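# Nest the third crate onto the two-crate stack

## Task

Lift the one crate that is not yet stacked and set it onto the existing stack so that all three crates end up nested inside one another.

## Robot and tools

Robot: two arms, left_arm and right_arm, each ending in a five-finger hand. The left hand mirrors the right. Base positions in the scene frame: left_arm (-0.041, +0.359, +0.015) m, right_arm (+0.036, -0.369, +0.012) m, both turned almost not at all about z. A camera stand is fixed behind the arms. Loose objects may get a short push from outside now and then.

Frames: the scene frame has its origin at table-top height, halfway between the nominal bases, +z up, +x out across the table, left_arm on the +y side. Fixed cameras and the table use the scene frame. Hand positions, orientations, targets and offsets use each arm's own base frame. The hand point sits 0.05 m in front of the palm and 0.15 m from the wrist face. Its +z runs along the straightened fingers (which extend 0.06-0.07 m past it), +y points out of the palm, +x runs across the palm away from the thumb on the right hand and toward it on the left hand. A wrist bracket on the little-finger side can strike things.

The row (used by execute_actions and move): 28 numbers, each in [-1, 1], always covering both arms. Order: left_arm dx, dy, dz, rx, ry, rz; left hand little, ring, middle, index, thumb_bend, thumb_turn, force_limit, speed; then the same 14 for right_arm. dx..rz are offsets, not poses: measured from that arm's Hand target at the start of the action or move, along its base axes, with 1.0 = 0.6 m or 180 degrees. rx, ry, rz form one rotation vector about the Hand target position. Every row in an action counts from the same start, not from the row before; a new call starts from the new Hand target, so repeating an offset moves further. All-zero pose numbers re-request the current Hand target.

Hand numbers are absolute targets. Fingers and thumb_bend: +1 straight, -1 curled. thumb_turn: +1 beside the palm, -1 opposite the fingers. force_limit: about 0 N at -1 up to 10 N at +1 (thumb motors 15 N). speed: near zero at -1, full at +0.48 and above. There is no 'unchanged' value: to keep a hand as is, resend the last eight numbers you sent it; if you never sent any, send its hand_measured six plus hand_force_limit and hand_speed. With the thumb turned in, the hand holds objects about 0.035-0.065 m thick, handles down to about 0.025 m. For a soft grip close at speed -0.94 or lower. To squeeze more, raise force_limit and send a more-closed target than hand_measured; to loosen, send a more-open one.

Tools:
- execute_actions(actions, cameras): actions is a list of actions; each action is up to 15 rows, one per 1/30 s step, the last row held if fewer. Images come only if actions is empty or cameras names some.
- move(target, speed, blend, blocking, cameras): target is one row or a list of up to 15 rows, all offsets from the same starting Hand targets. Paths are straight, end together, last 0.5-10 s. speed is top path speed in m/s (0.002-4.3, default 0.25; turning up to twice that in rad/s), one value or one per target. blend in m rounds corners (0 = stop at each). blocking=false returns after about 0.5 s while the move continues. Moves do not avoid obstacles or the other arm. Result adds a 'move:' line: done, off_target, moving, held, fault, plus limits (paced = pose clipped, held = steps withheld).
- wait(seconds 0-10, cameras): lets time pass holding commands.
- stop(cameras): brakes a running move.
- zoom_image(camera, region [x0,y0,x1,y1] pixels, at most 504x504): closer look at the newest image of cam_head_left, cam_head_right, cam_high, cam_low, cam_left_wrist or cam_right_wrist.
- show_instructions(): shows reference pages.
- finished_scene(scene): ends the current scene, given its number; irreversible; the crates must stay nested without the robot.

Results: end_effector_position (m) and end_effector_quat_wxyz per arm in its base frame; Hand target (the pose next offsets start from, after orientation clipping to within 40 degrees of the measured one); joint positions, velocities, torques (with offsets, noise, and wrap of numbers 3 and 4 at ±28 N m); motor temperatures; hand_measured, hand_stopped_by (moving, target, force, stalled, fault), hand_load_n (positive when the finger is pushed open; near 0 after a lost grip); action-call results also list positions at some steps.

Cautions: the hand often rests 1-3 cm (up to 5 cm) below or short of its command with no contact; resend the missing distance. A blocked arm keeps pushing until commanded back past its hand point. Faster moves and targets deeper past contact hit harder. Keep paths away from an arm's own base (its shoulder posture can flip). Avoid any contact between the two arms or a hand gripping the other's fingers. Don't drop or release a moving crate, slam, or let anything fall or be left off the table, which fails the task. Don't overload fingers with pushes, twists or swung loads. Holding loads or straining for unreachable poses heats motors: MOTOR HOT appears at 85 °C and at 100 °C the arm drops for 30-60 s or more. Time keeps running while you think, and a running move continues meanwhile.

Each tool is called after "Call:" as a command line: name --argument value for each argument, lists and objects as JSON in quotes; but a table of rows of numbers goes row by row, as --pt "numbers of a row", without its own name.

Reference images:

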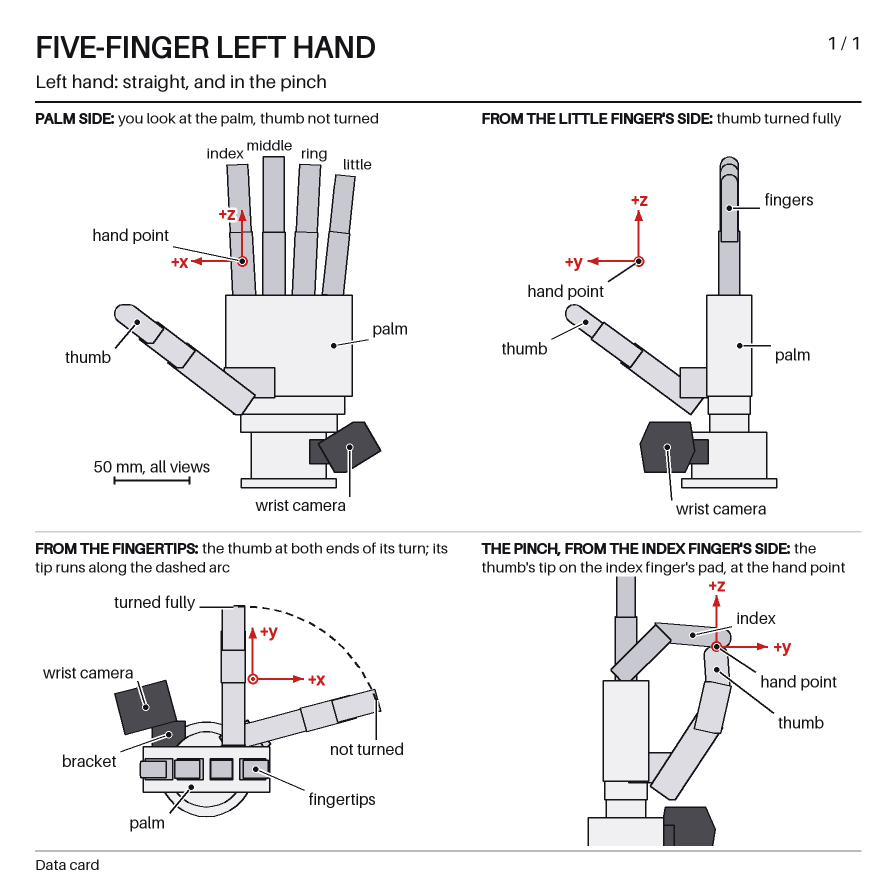

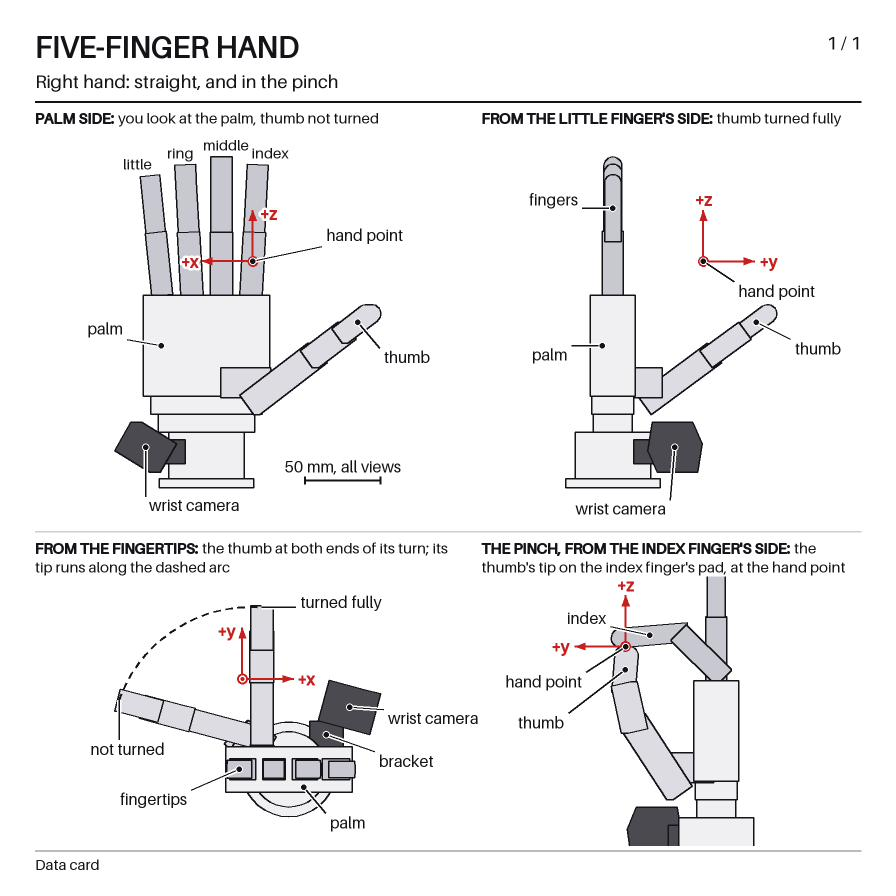

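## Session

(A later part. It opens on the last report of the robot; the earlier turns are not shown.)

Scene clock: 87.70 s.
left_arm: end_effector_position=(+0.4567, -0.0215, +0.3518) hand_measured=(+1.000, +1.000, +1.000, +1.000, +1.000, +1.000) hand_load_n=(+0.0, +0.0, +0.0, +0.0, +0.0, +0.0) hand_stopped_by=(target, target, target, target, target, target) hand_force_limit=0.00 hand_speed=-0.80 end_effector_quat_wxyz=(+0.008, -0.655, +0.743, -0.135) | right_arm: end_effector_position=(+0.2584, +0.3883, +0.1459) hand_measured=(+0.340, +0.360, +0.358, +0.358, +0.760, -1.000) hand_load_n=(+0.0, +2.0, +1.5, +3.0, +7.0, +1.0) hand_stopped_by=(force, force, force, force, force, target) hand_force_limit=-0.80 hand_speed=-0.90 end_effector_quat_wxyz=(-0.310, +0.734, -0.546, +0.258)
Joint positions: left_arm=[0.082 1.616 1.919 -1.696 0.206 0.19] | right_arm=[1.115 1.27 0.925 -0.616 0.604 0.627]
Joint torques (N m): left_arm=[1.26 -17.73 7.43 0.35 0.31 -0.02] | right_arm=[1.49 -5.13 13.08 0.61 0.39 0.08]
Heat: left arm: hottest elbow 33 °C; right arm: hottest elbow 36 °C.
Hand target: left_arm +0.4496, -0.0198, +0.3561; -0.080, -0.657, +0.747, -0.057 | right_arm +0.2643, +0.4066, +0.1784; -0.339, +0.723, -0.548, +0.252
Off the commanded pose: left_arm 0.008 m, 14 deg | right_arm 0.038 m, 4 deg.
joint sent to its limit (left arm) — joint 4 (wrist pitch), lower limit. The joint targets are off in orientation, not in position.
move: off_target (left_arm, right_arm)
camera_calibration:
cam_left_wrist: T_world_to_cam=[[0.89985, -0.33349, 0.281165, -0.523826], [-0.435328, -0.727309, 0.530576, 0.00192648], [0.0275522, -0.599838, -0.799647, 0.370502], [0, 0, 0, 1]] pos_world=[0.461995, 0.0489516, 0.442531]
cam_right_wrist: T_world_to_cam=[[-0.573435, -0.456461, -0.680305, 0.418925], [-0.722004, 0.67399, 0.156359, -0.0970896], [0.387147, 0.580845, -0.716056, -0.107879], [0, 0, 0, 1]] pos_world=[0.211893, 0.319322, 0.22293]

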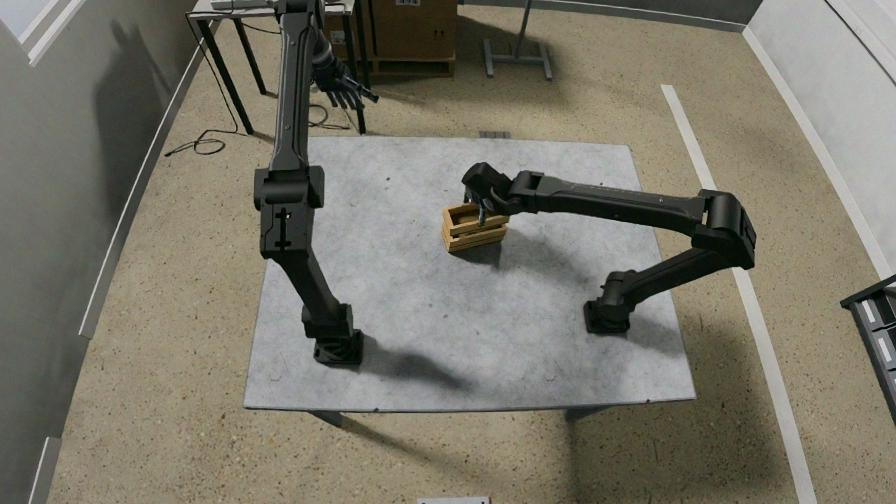

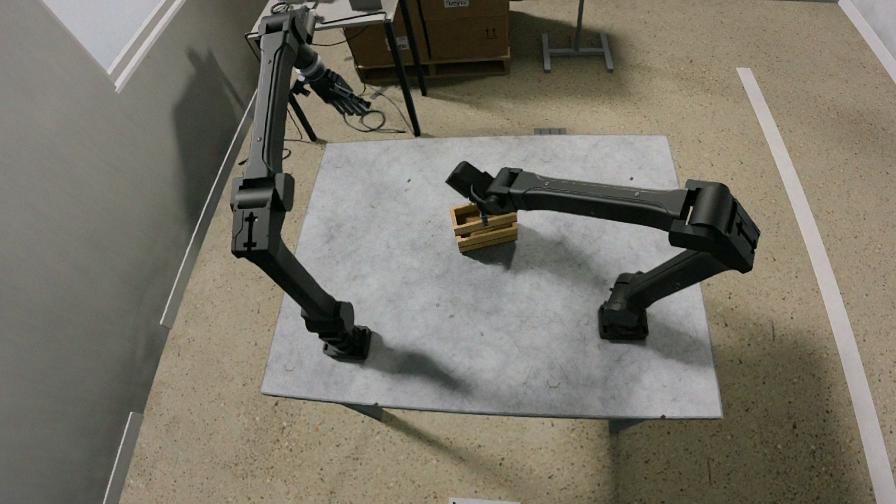

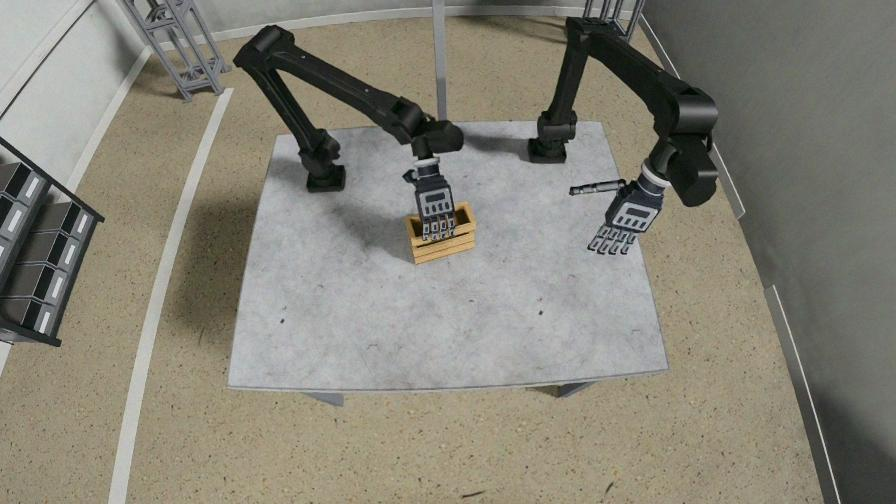

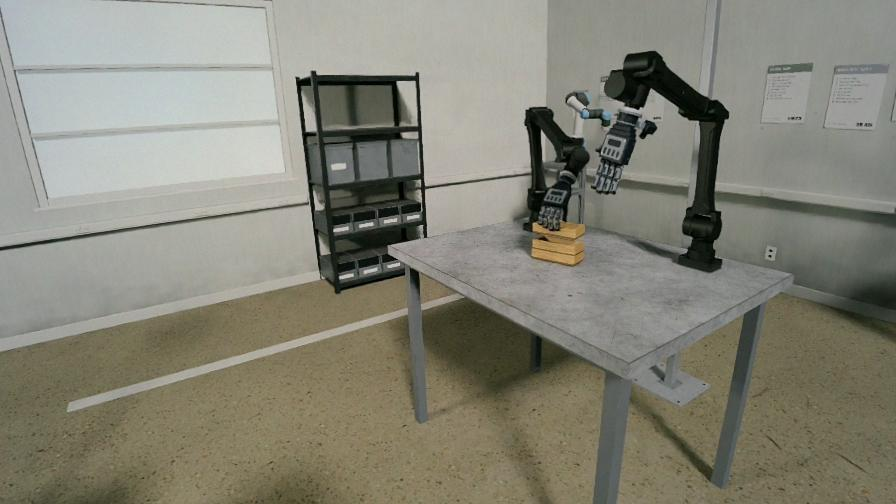

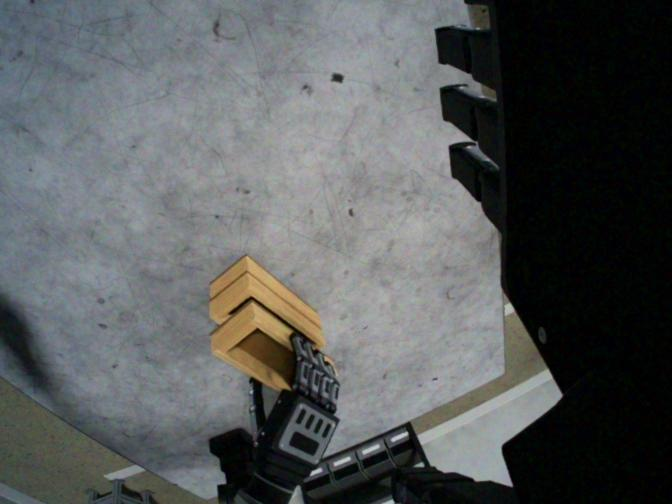

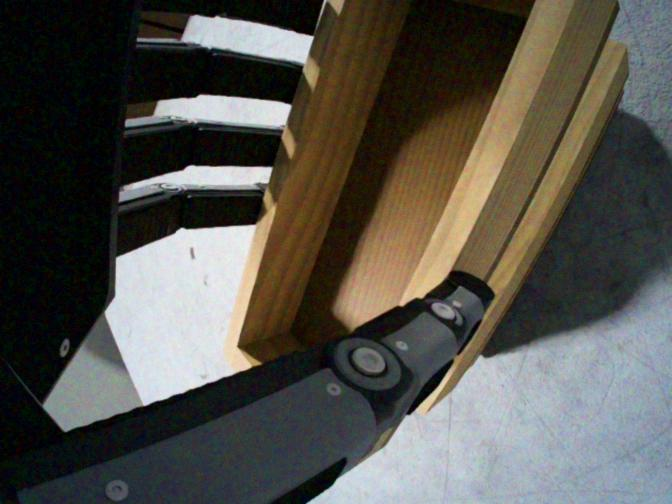

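Call:
move --pt "0 0 0 0 0 0 1 1 1 1 1 1 0 -0.8 -0.0207 -0.0147 -0.015 0.0 0.0 0.0 0.1 0.1 0.15 0.15 0.5 -1 -0.8 -0.9" --pt "0 0 0 0 0 0 1 1 1 1 1 1 0 -0.8 -0.0207 -0.0147 -0.0587 0.0 0.0 0.0 0.1 0.1 0.15 0.15 0.5 -1 -0.8 -0.9" --speed 0.05 --blend '[0.004,0]' --cameras '["all"]'

Call:
zoom_image --camera "cam_left_wrist" --region '[200, 245, 280, 325]'

Call:
zoom_image --camera "cam_right_wrist" --region '[500, 0, 650, 150]'

Call:
zoom_image --camera "cam_low" --region '[525, 210, 590, 275]'

Call:
zoom_image --camera "cam_head_left" --region '[435, 195, 515, 260]'

Call:
zoom_image --camera "cam_high" --region '[400, 200, 490, 275]'

Scene clock: 100.17 s.
left_arm: end_effector_position=(+0.4567, -0.0215, +0.3518) hand_measured=(+1.000, +1.000, +1.000, +1.000, +1.000, +1.000) hand_load_n=(+0.0, +0.0, +0.0, +0.0, +0.0, +0.0) hand_stopped_by=(target, target, target, target, target, target) hand_force_limit=0.00 hand_speed=-0.80 end_effector_quat_wxyz=(+0.008, -0.655, +0.743, -0.135) | right_arm: end_effector_position=(+0.2537, +0.3858, +0.1350) hand_measured=(+0.340, +0.360, +0.358, +0.358, +0.760, -1.000) hand_load_n=(+0.0, +2.0, +1.5, +3.0, +7.0, +1.0) hand_stopped_by=(force, force, force, force, force, target) hand_force_limit=-0.80 hand_speed=-0.90 end_effector_quat_wxyz=(-0.322, +0.729, -0.547, +0.257)
Joint positions: left_arm=[0.082 1.616 1.919 -1.696 0.206 0.19] | right_arm=[1.124 1.257 0.874 -0.557 0.611 0.635]
Joint torques (N m): left_arm=[1.61 -17.44 7.57 0.31 0.31 -0.01] | right_arm=[2.26 -3.96 9.21 1.48 0.6 0.19]
Heat: left arm: hottest elbow 33 °C; right arm: hottest elbow 36 °C.
Hand target: left_arm +0.4496, -0.0198, +0.3561; -0.080, -0.657, +0.747, -0.057 | right_arm +0.2519, +0.3979, +0.1434; -0.339, +0.722, -0.548, +0.251
Off the commanded pose: left_arm 0.008 m, 14 deg | right_arm 0.015 m, 2 deg.
joint sent to its limit (left arm) — joint 4 (wrist pitch), lower limit. The joint targets are off in orientation, not in position.
move: off_target (left_arm, right_arm)
camera_calibration:
cam_left_wrist: T_world_to_cam=[[0.89985, -0.33349, 0.281165, -0.523826], [-0.435328, -0.727309, 0.530576, 0.00192648], [0.0275522, -0.599838, -0.799647, 0.370502], [0, 0, 0, 1]] pos_world=[0.461995, 0.0489516, 0.442531]
cam_right_wrist: T_world_to_cam=[[-0.564698, -0.441362, -0.697364, 0.401859], [-0.724156, 0.670301, 0.162159, -0.0959409], [0.395872, 0.596571, -0.698132, -0.123148], [0, 0, 0, 1]] pos_world=[0.206204, 0.315141, 0.209826]

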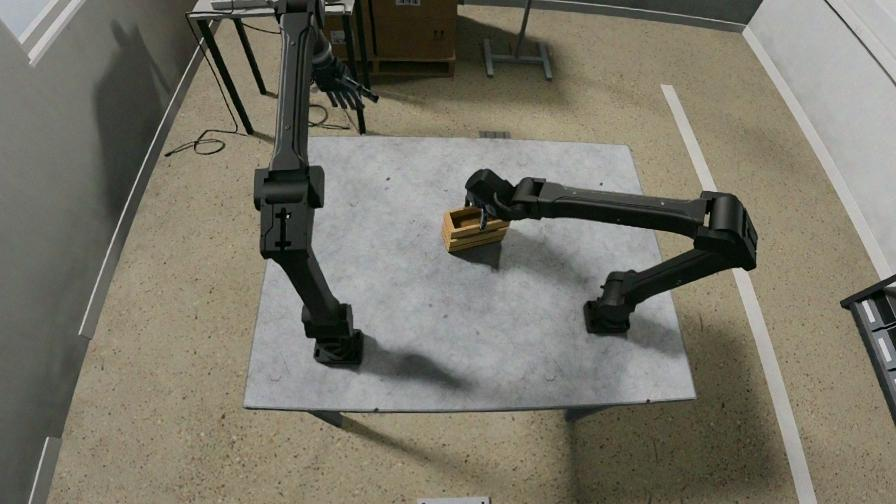

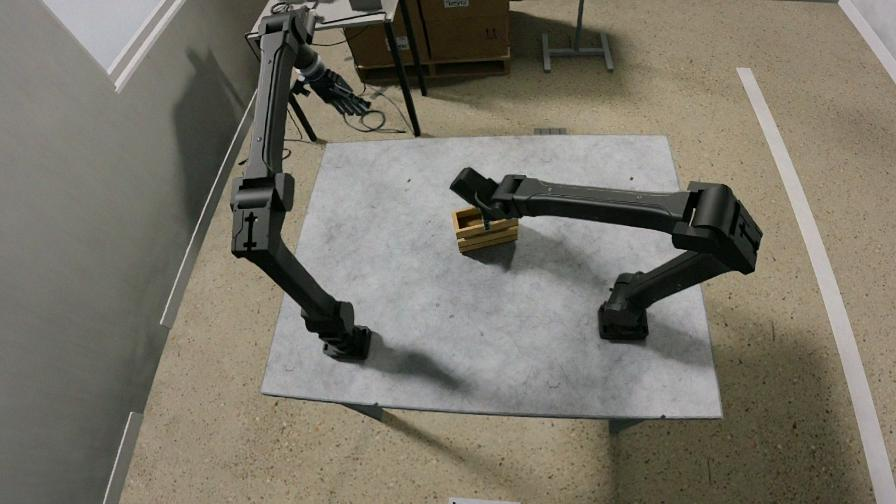

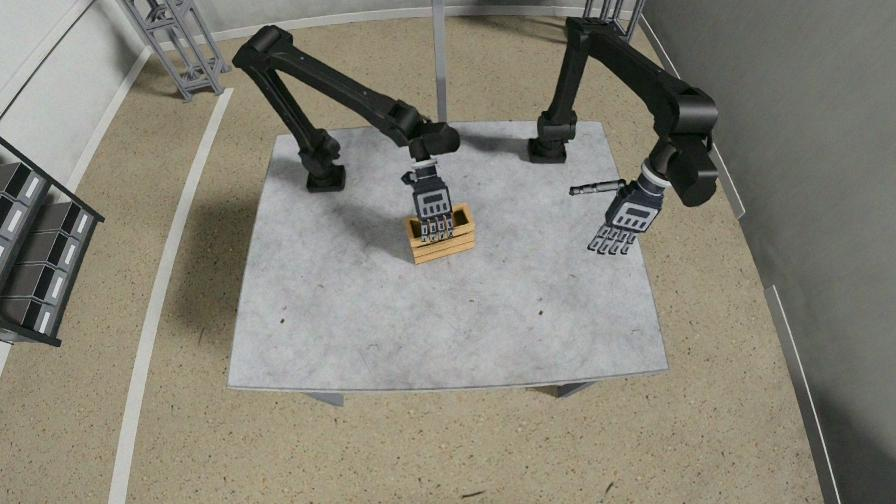

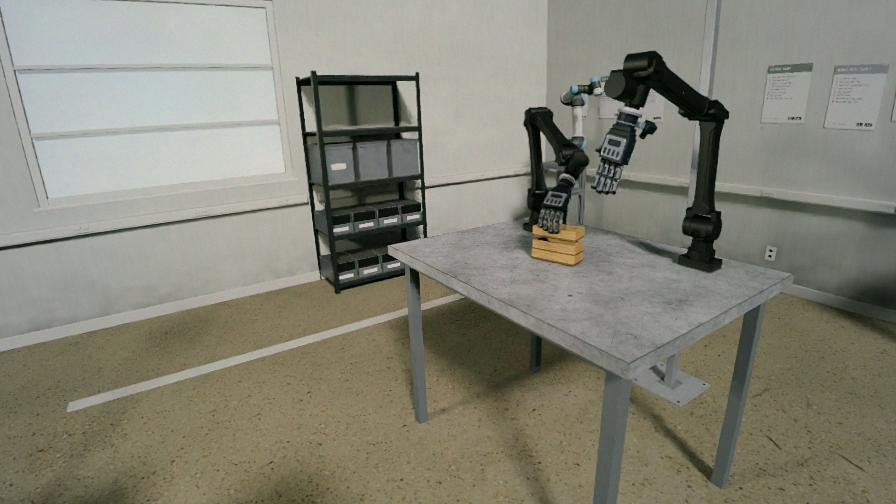

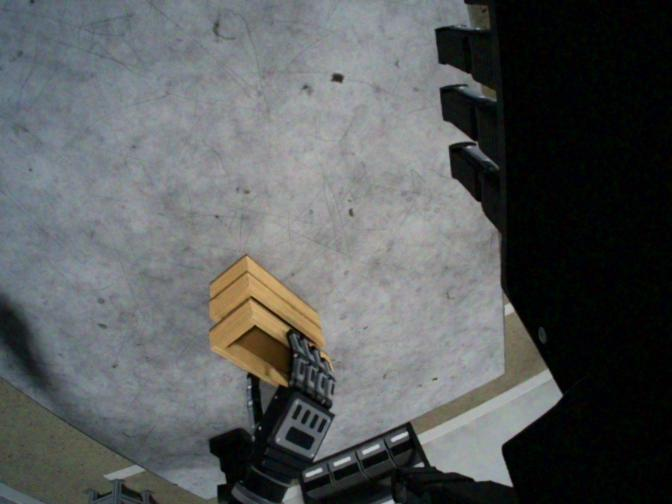

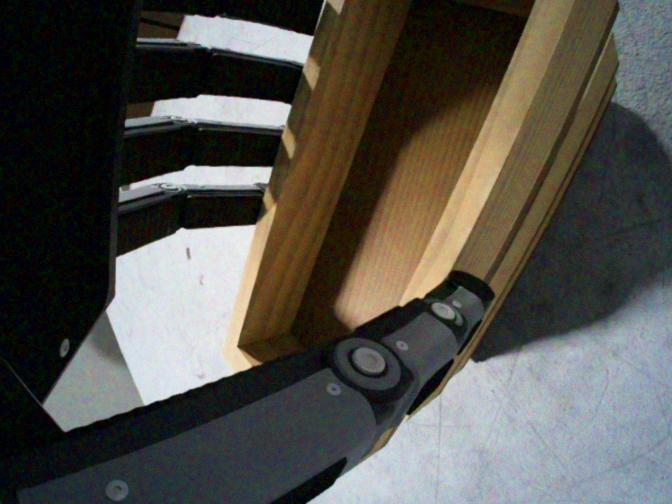

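Scaled by 6.300 from the camera's 672x504 image, which has a finer 960x720 frame.

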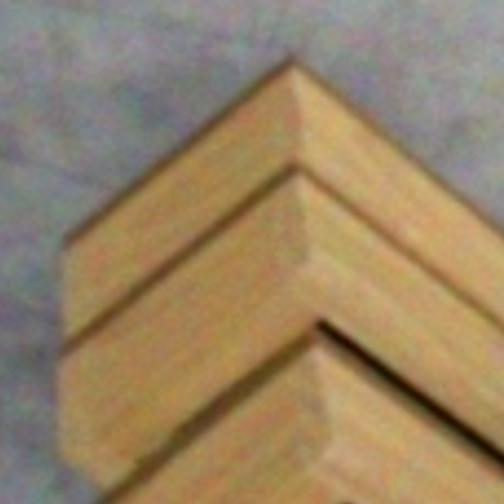

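Scaled by 3.360 from the camera's 672x504 image, which has a finer 960x720 frame.

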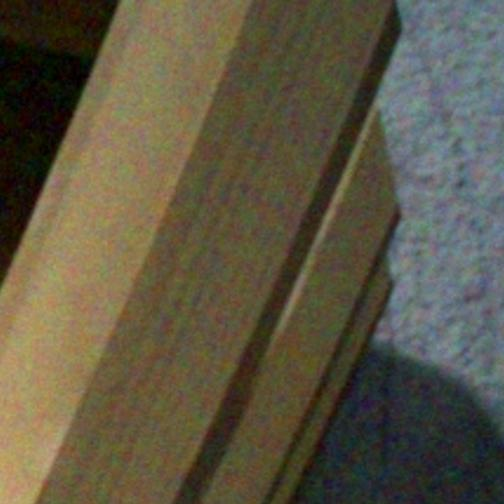

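Scaled by 7.754.

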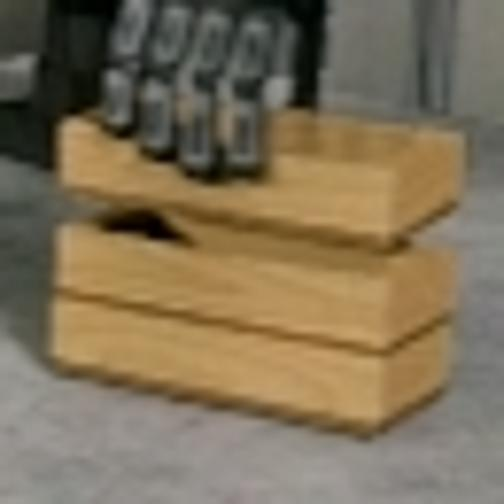

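Scaled by 6.300.

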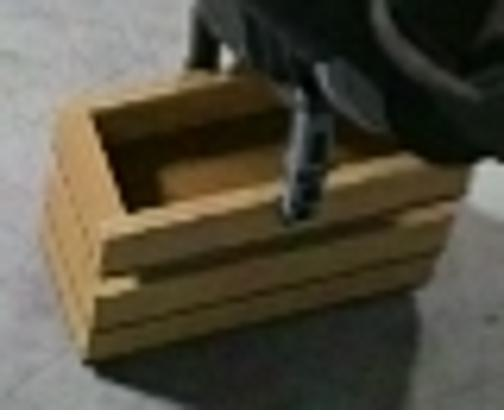

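Scaled by 5.600.

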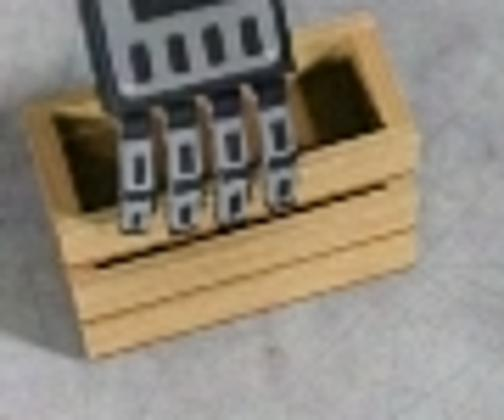

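Call:
move --target '[0,0,0,0,0,0,1,1,1,1,1,1,0,-0.8,0.0025,-0.001,-0.0215,-0.0028,-0.003,0.0,0.1,0.1,0.15,0.15,0.5,-1,-0.8,-0.9]' --speed 0.05 --cameras '["cam_left_wrist","cam_right_wrist","cam_low"]'

Call:
zoom_image --camera "cam_left_wrist" --region '[200, 245, 280, 325]'

Call:
zoom_image --camera "cam_right_wrist" --region '[500, 0, 650, 150]'

Call:
zoom_image --camera "cam_low" --region '[525, 210, 590, 275]'

Scene clock: 103.37 s.
left_arm: end_effector_position=(+0.4567, -0.0215, +0.3518) hand_measured=(+1.000, +1.000, +1.000, +1.000, +1.000, +1.000) hand_load_n=(+0.0, +0.0, +0.0, +0.0, +0.0, +0.0) hand_stopped_by=(target, target, target, target, target, target) hand_force_limit=0.00 hand_speed=-0.80 end_effector_quat_wxyz=(+0.008, -0.655, +0.743, -0.135) | right_arm: end_effector_position=(+0.2552, +0.3854, +0.1220) hand_measured=(+0.340, +0.360, +0.358, +0.358, +0.760, -1.000) hand_load_n=(+0.0, +1.5, +1.5, +3.0, +7.0, +1.0) hand_stopped_by=(force, force, force, force, force, target) hand_force_limit=-0.80 hand_speed=-0.90 end_effector_quat_wxyz=(-0.322, +0.728, -0.547, +0.261)
Joint positions: left_arm=[0.082 1.616 1.919 -1.696 0.206 0.19] | right_arm=[1.125 1.275 0.851 -0.517 0.621 0.635]
Joint torques (N m): left_arm=[1.79 -17.38 7.53 0.31 0.31 0] | right_arm=[2.32 -4.01 9.07 1.55 0.61 0.11]
Heat: left arm: hottest elbow 33 °C; right arm: hottest elbow 37 °C.
Hand target: left_arm +0.4496, -0.0198, +0.3561; -0.080, -0.657, +0.747, -0.057 | right_arm +0.2534, +0.3973, +0.1304; -0.338, +0.723, -0.545, +0.257
Off the commanded pose: left_arm 0.008 m, 14 deg | right_arm 0.015 m, 2 deg.
joint sent to its limit (left arm) — joint 4 (wrist pitch), lower limit. The joint targets are off in orientation, not in position.
move: off_target (left_arm, right_arm)
camera_calibration:
cam_left_wrist: T_world_to_cam=[[0.89985, -0.33349, 0.281165, -0.523826], [-0.435328, -0.727309, 0.530576, 0.00192648], [0.0275522, -0.599838, -0.799647, 0.370502], [0, 0, 0, 1]] pos_world=[0.461995, 0.0489516, 0.442531]
cam_right_wrist: T_world_to_cam=[[-0.561656, -0.44135, -0.699823, 0.393075], [-0.721936, 0.674617, 0.153949, -0.0937302], [0.404167, 0.591694, -0.697529, -0.132871], [0, 0, 0, 1]] pos_world=[0.206808, 0.315335, 0.196832]
Images, in order (width x height): cam_low 896x504, cam_left_wrist 672x504, cam_right_wrist 672x504.

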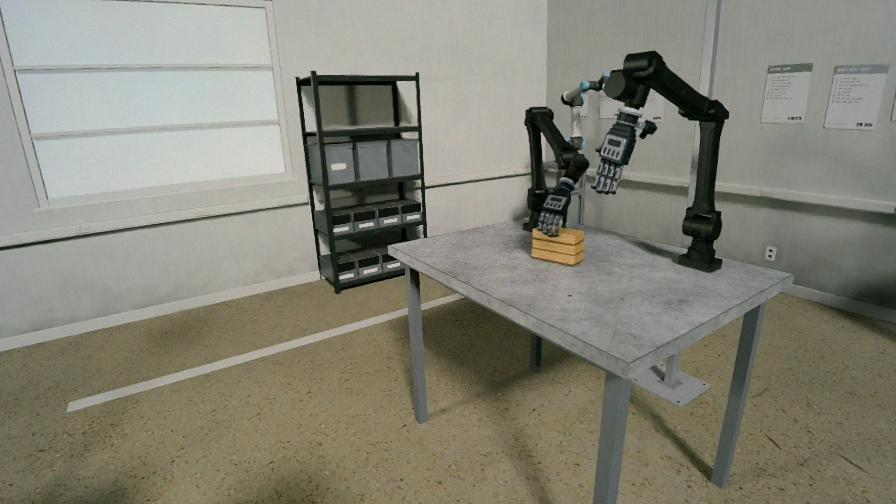

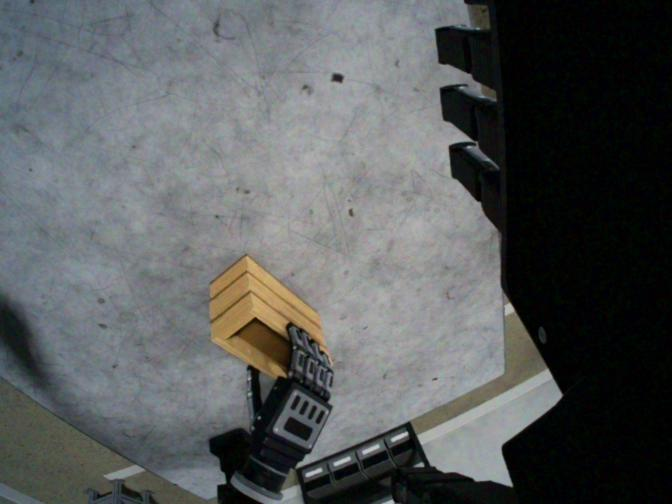

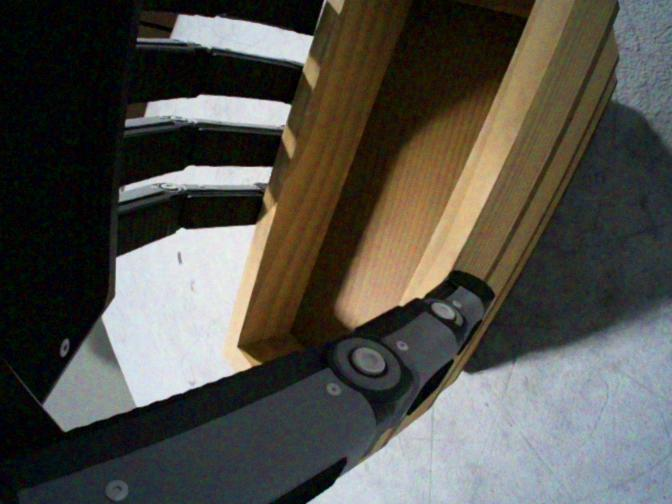

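Scaled by 6.300 from the camera's 672x504 image, which has a finer 960x720 frame.

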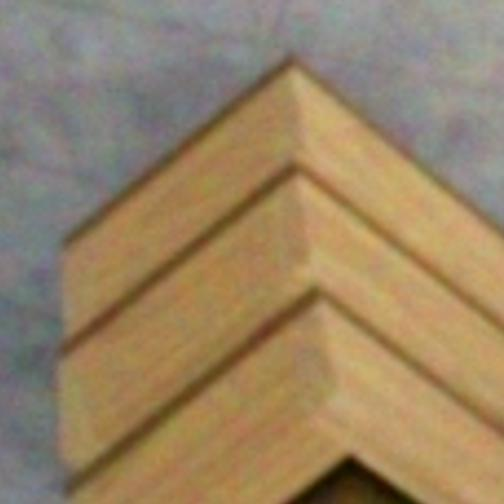

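Scaled by 3.360 from the camera's 672x504 image, which has a finer 960x720 frame.

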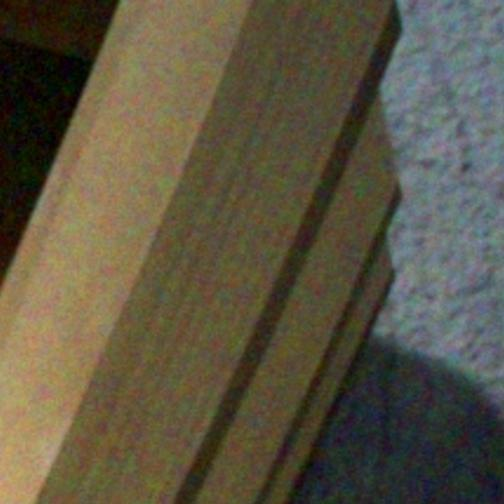

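Scaled by 7.754.

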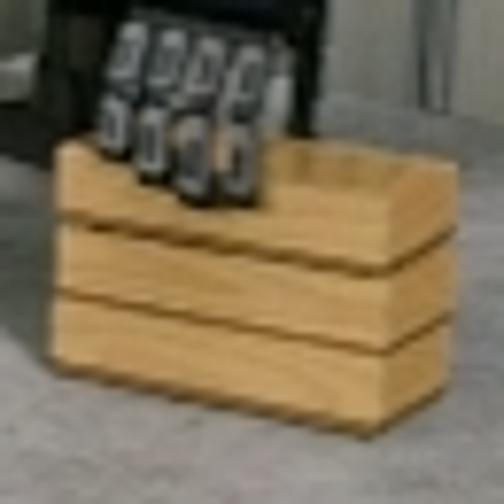

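Call:
move --target '[0,0,0,0,0,0,1,1,1,1,1,1,0,-0.8,0.001,0.0055,-0.0017,-0.005,-0.0013,0.0,0.1,0.1,0.15,0.15,0.5,-1,-0.8,-0.9]' --speed 0.03 --cameras '["cam_left_wrist","cam_right_wrist","cam_low"]'

Call:
zoom_image --camera "cam_left_wrist" --region '[200, 245, 280, 325]'

Call:
zoom_image --camera "cam_right_wrist" --region '[500, 0, 650, 150]'

Call:
zoom_image --camera "cam_low" --region '[525, 210, 590, 275]'

Scene clock: 107.00 s.
left_arm: end_effector_position=(+0.4567, -0.0215, +0.3518) hand_measured=(+1.000, +1.000, +1.000, +1.000, +1.000, +1.000) hand_load_n=(+0.0, +0.0, +0.0, +0.0, -0.5, +0.0) hand_stopped_by=(target, target, target, target, target, target) hand_force_limit=0.00 hand_speed=-0.80 end_effector_quat_wxyz=(+0.008, -0.655, +0.743, -0.135) | right_arm: end_effector_position=(+0.2547, +0.3856, +0.1185) hand_measured=(+0.340, +0.360, +0.358, +0.358, +0.760, -1.000) hand_load_n=(+0.0, +2.0, +1.0, +3.5, +7.0, +1.0) hand_stopped_by=(force, force, force, force, force, target) hand_force_limit=-0.80 hand_speed=-0.90 end_effector_quat_wxyz=(-0.318, +0.729, -0.545, +0.267)
Joint positions: left_arm=[0.082 1.616 1.919 -1.696 0.206 0.19] | right_arm=[1.132 1.285 0.851 -0.516 0.635 0.635]
Joint torques (N m): left_arm=[1.61 -17.49 7.42 0.23 0.32 -0.04] | right_arm=[2.32 -3.78 10.26 1.16 0.59 0.1]
Heat: left arm: hottest elbow 33 °C; right arm: hottest elbow 37 °C.
Hand target: left_arm +0.4496, -0.0198, +0.3561; -0.080, -0.657, +0.747, -0.057 | right_arm +0.2540, +0.4006, +0.1295; -0.334, +0.725, -0.542, +0.263
Off the commanded pose: left_arm 0.008 m, 14 deg | right_arm 0.019 m, 2 deg.
joint sent to its limit (left arm) — joint 4 (wrist pitch), lower limit. The joint targets are off in orientation, not in position.
move: off_target (left_arm, right_arm)
camera_calibration:
cam_left_wrist: T_world_to_cam=[[0.89985, -0.33349, 0.281165, -0.523826], [-0.435328, -0.727309, 0.530576, 0.00192648], [0.0275522, -0.599838, -0.799647, 0.370502], [0, 0, 0, 1]] pos_world=[0.461995, 0.0489516, 0.442531]
cam_right_wrist: T_world_to_cam=[[-0.55806, -0.450071, -0.69714, 0.392518], [-0.722123, 0.677283, 0.140807, -0.093062], [0.408788, 0.582, -0.702971, -0.132015], [0, 0, 0, 1]] pos_world=[0.205812, 0.316523, 0.193941]
Images, in order (width x height): cam_low 896x504, cam_left_wrist 672x504, cam_right_wrist 672x504.

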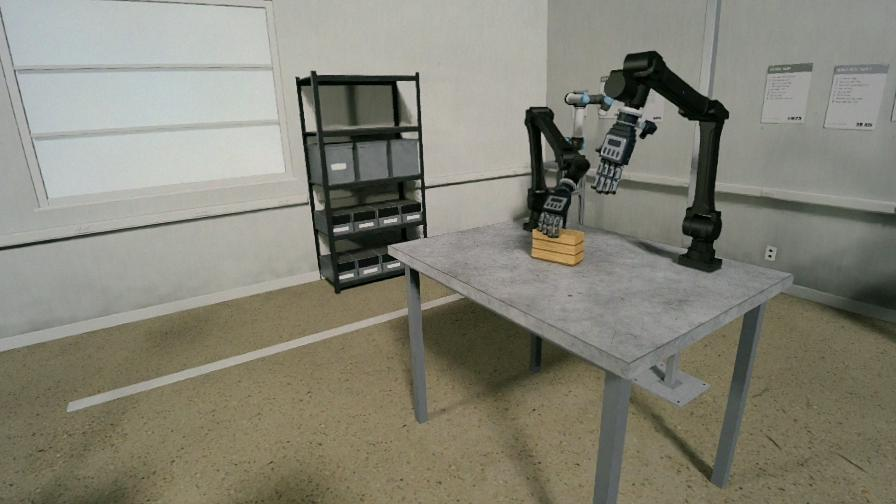

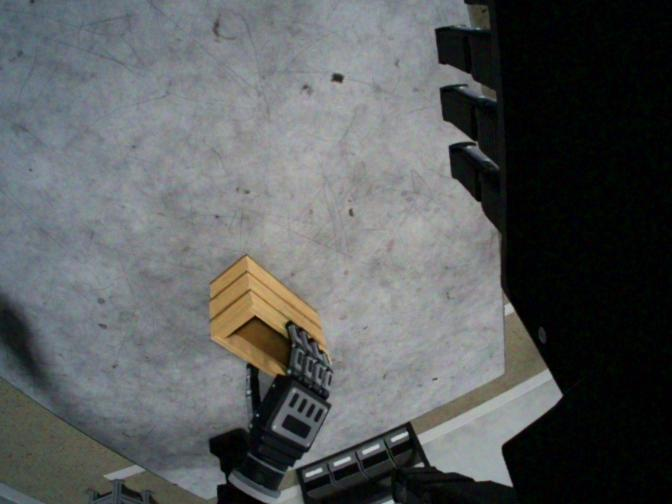

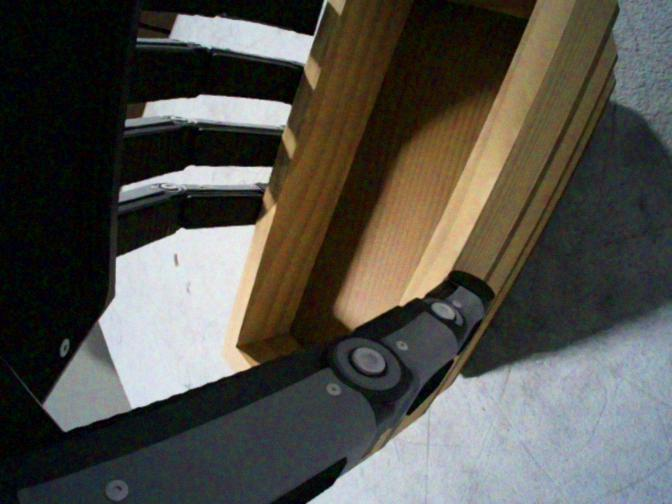

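Scaled by 6.300 from the camera's 672x504 image, which has a finer 960x720 frame.

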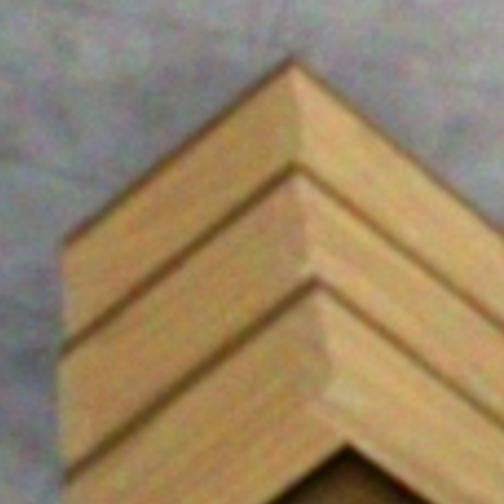

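Scaled by 3.360 from the camera's 672x504 image, which has a finer 960x720 frame.

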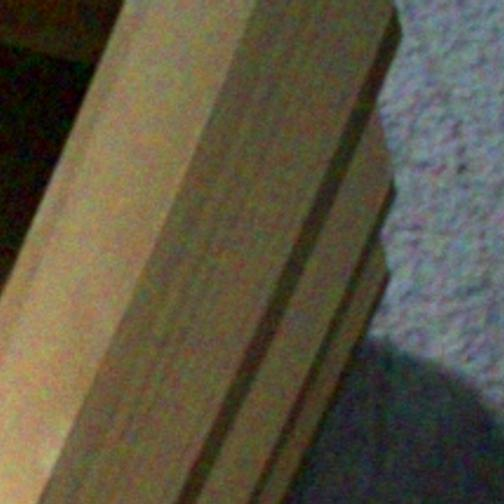

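Scaled by 7.754.

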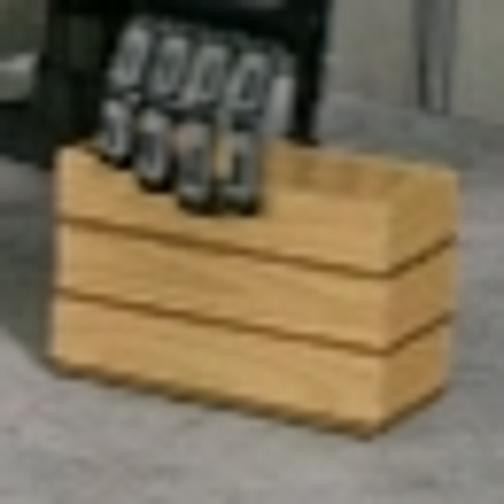

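Call:
move --target '[0,0,0,0,0,0,1,1,1,1,1,1,0,-0.8,0.0005,-0.005,0.002,0.0095,0.0024,0.0,0.1,0.1,0.15,0.15,0.5,-1,-0.8,-0.9]' --speed 0.04 --cameras '["cam_left_wrist","cam_right_wrist","cam_low"]'

Call:
zoom_image --camera "cam_left_wrist" --region '[200, 245, 280, 325]'

Call:
zoom_image --camera "cam_right_wrist" --region '[500, 0, 650, 150]'

Call:
zoom_image --camera "cam_low" --region '[525, 210, 590, 275]'

Scene clock: 108.50 s.
left_arm: end_effector_position=(+0.4567, -0.0215, +0.3518) hand_measured=(+1.000, +1.000, +1.000, +1.000, +1.000, +1.000) hand_load_n=(+0.0, +0.0, +0.0, +0.0, +0.0, +0.0) hand_stopped_by=(target, target, target, target, target, target) hand_force_limit=0.00 hand_speed=-0.80 end_effector_quat_wxyz=(+0.008, -0.655, +0.743, -0.135) | right_arm: end_effector_position=(+0.2532, +0.3894, +0.1183) hand_measured=(+0.340, +0.360, +0.358, +0.358, +0.760, -1.000) hand_load_n=(+0.0, +2.0, +1.5, +3.0, +7.0, +1.0) hand_stopped_by=(force, force, force, force, force, target) hand_force_limit=-0.80 hand_speed=-0.90 end_effector_quat_wxyz=(-0.323, +0.730, -0.544, +0.259)
Joint positions: left_arm=[0.082 1.616 1.919 -1.696 0.206 0.19] | right_arm=[1.132 1.285 0.849 -0.503 0.619 0.635]
Joint torques (N m): left_arm=[1.55 -17.38 7.49 0.34 0.3 -0.01] | right_arm=[1.32 -5.13 8.72 1.48 0.27 0.12]
Heat: left arm: hottest elbow 33 °C; right arm: hottest elbow 37 °C.
Hand target: left_arm +0.4496, -0.0198, +0.3561; -0.080, -0.657, +0.747, -0.057 | right_arm +0.2543, +0.3976, +0.1307; -0.343, +0.721, -0.547, +0.252
Off the commanded pose: left_arm 0.008 m, 14 deg | right_arm 0.015 m, 3 deg.
joint sent to its limit (left arm) — joint 4 (wrist pitch), lower limit. The joint targets are off in orientation, not in position.
move: off_target (left_arm, right_arm)
camera_calibration:
cam_left_wrist: T_world_to_cam=[[0.89985, -0.33349, 0.281165, -0.523826], [-0.435328, -0.727309, 0.530576, 0.00192648], [0.0275522, -0.599838, -0.799647, 0.370502], [0, 0, 0, 1]] pos_world=[0.461995, 0.0489516, 0.442531]
cam_right_wrist: T_world_to_cam=[[-0.558716, -0.444449, -0.700215, 0.391593], [-0.727284, 0.668351, 0.156092, -0.0937691], [0.398614, 0.596466, -0.696659, -0.137522], [0, 0, 0, 1]] pos_world=[0.205411, 0.318741, 0.19303]
Images, in order (width x height): cam_low 896x504, cam_left_wrist 672x504, cam_right_wrist 672x504.

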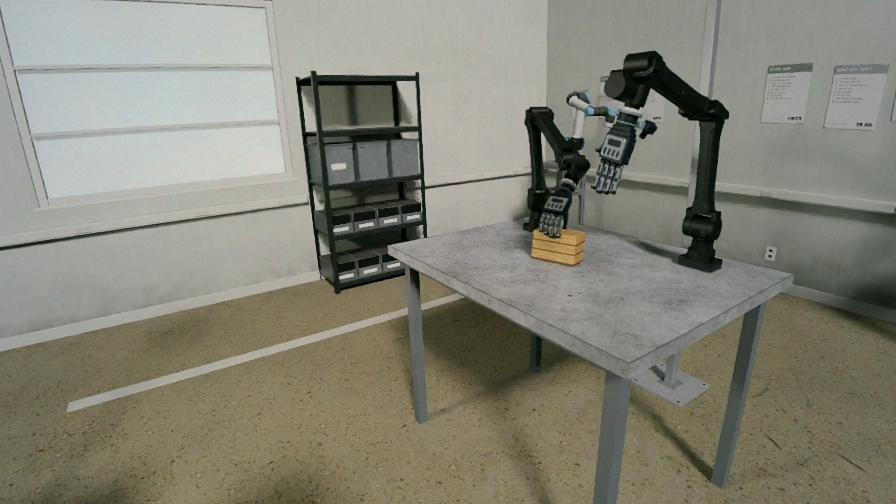

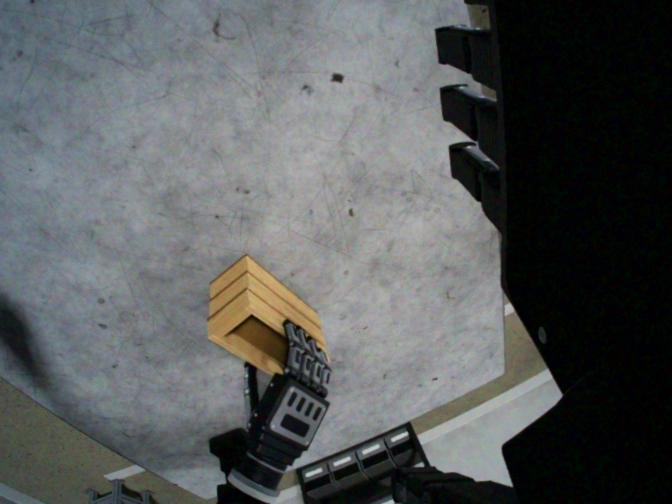

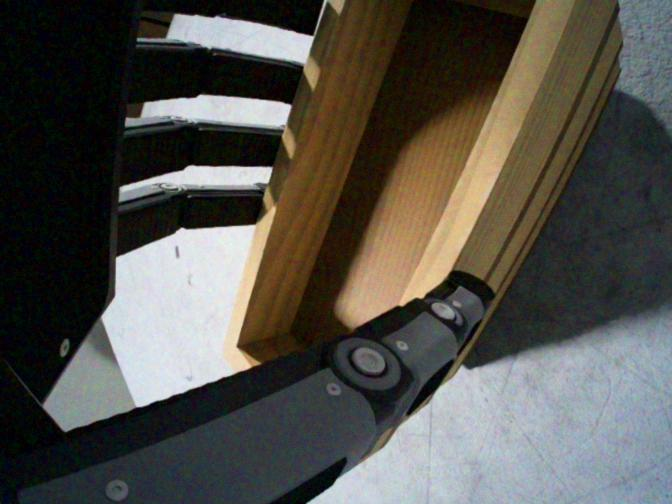

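Scaled by 6.300 from the camera's 672x504 image, which has a finer 960x720 frame.

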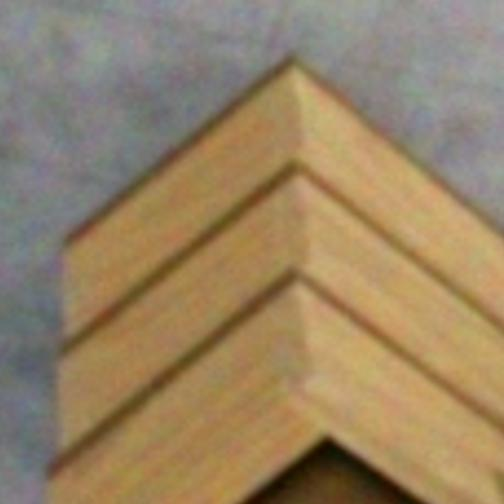

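Scaled by 3.360 from the camera's 672x504 image, which has a finer 960x720 frame.

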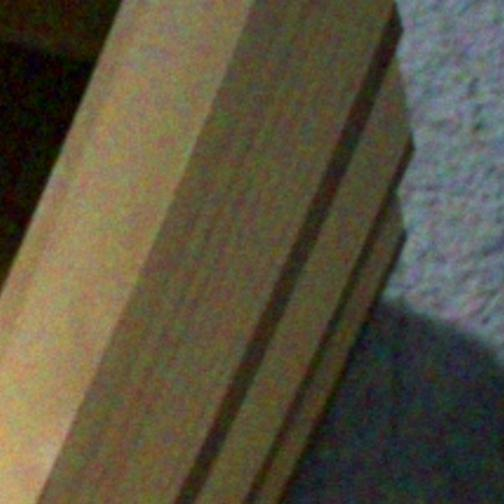

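Scaled by 7.754.

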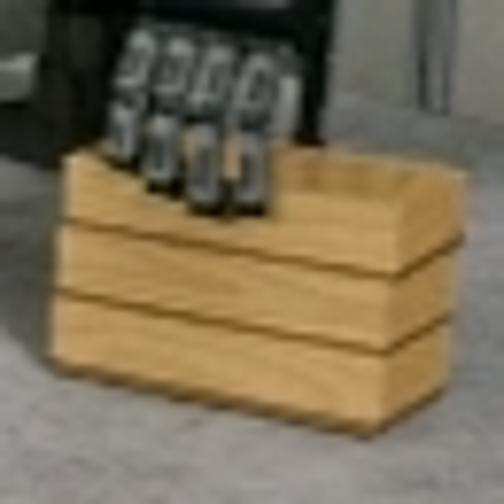

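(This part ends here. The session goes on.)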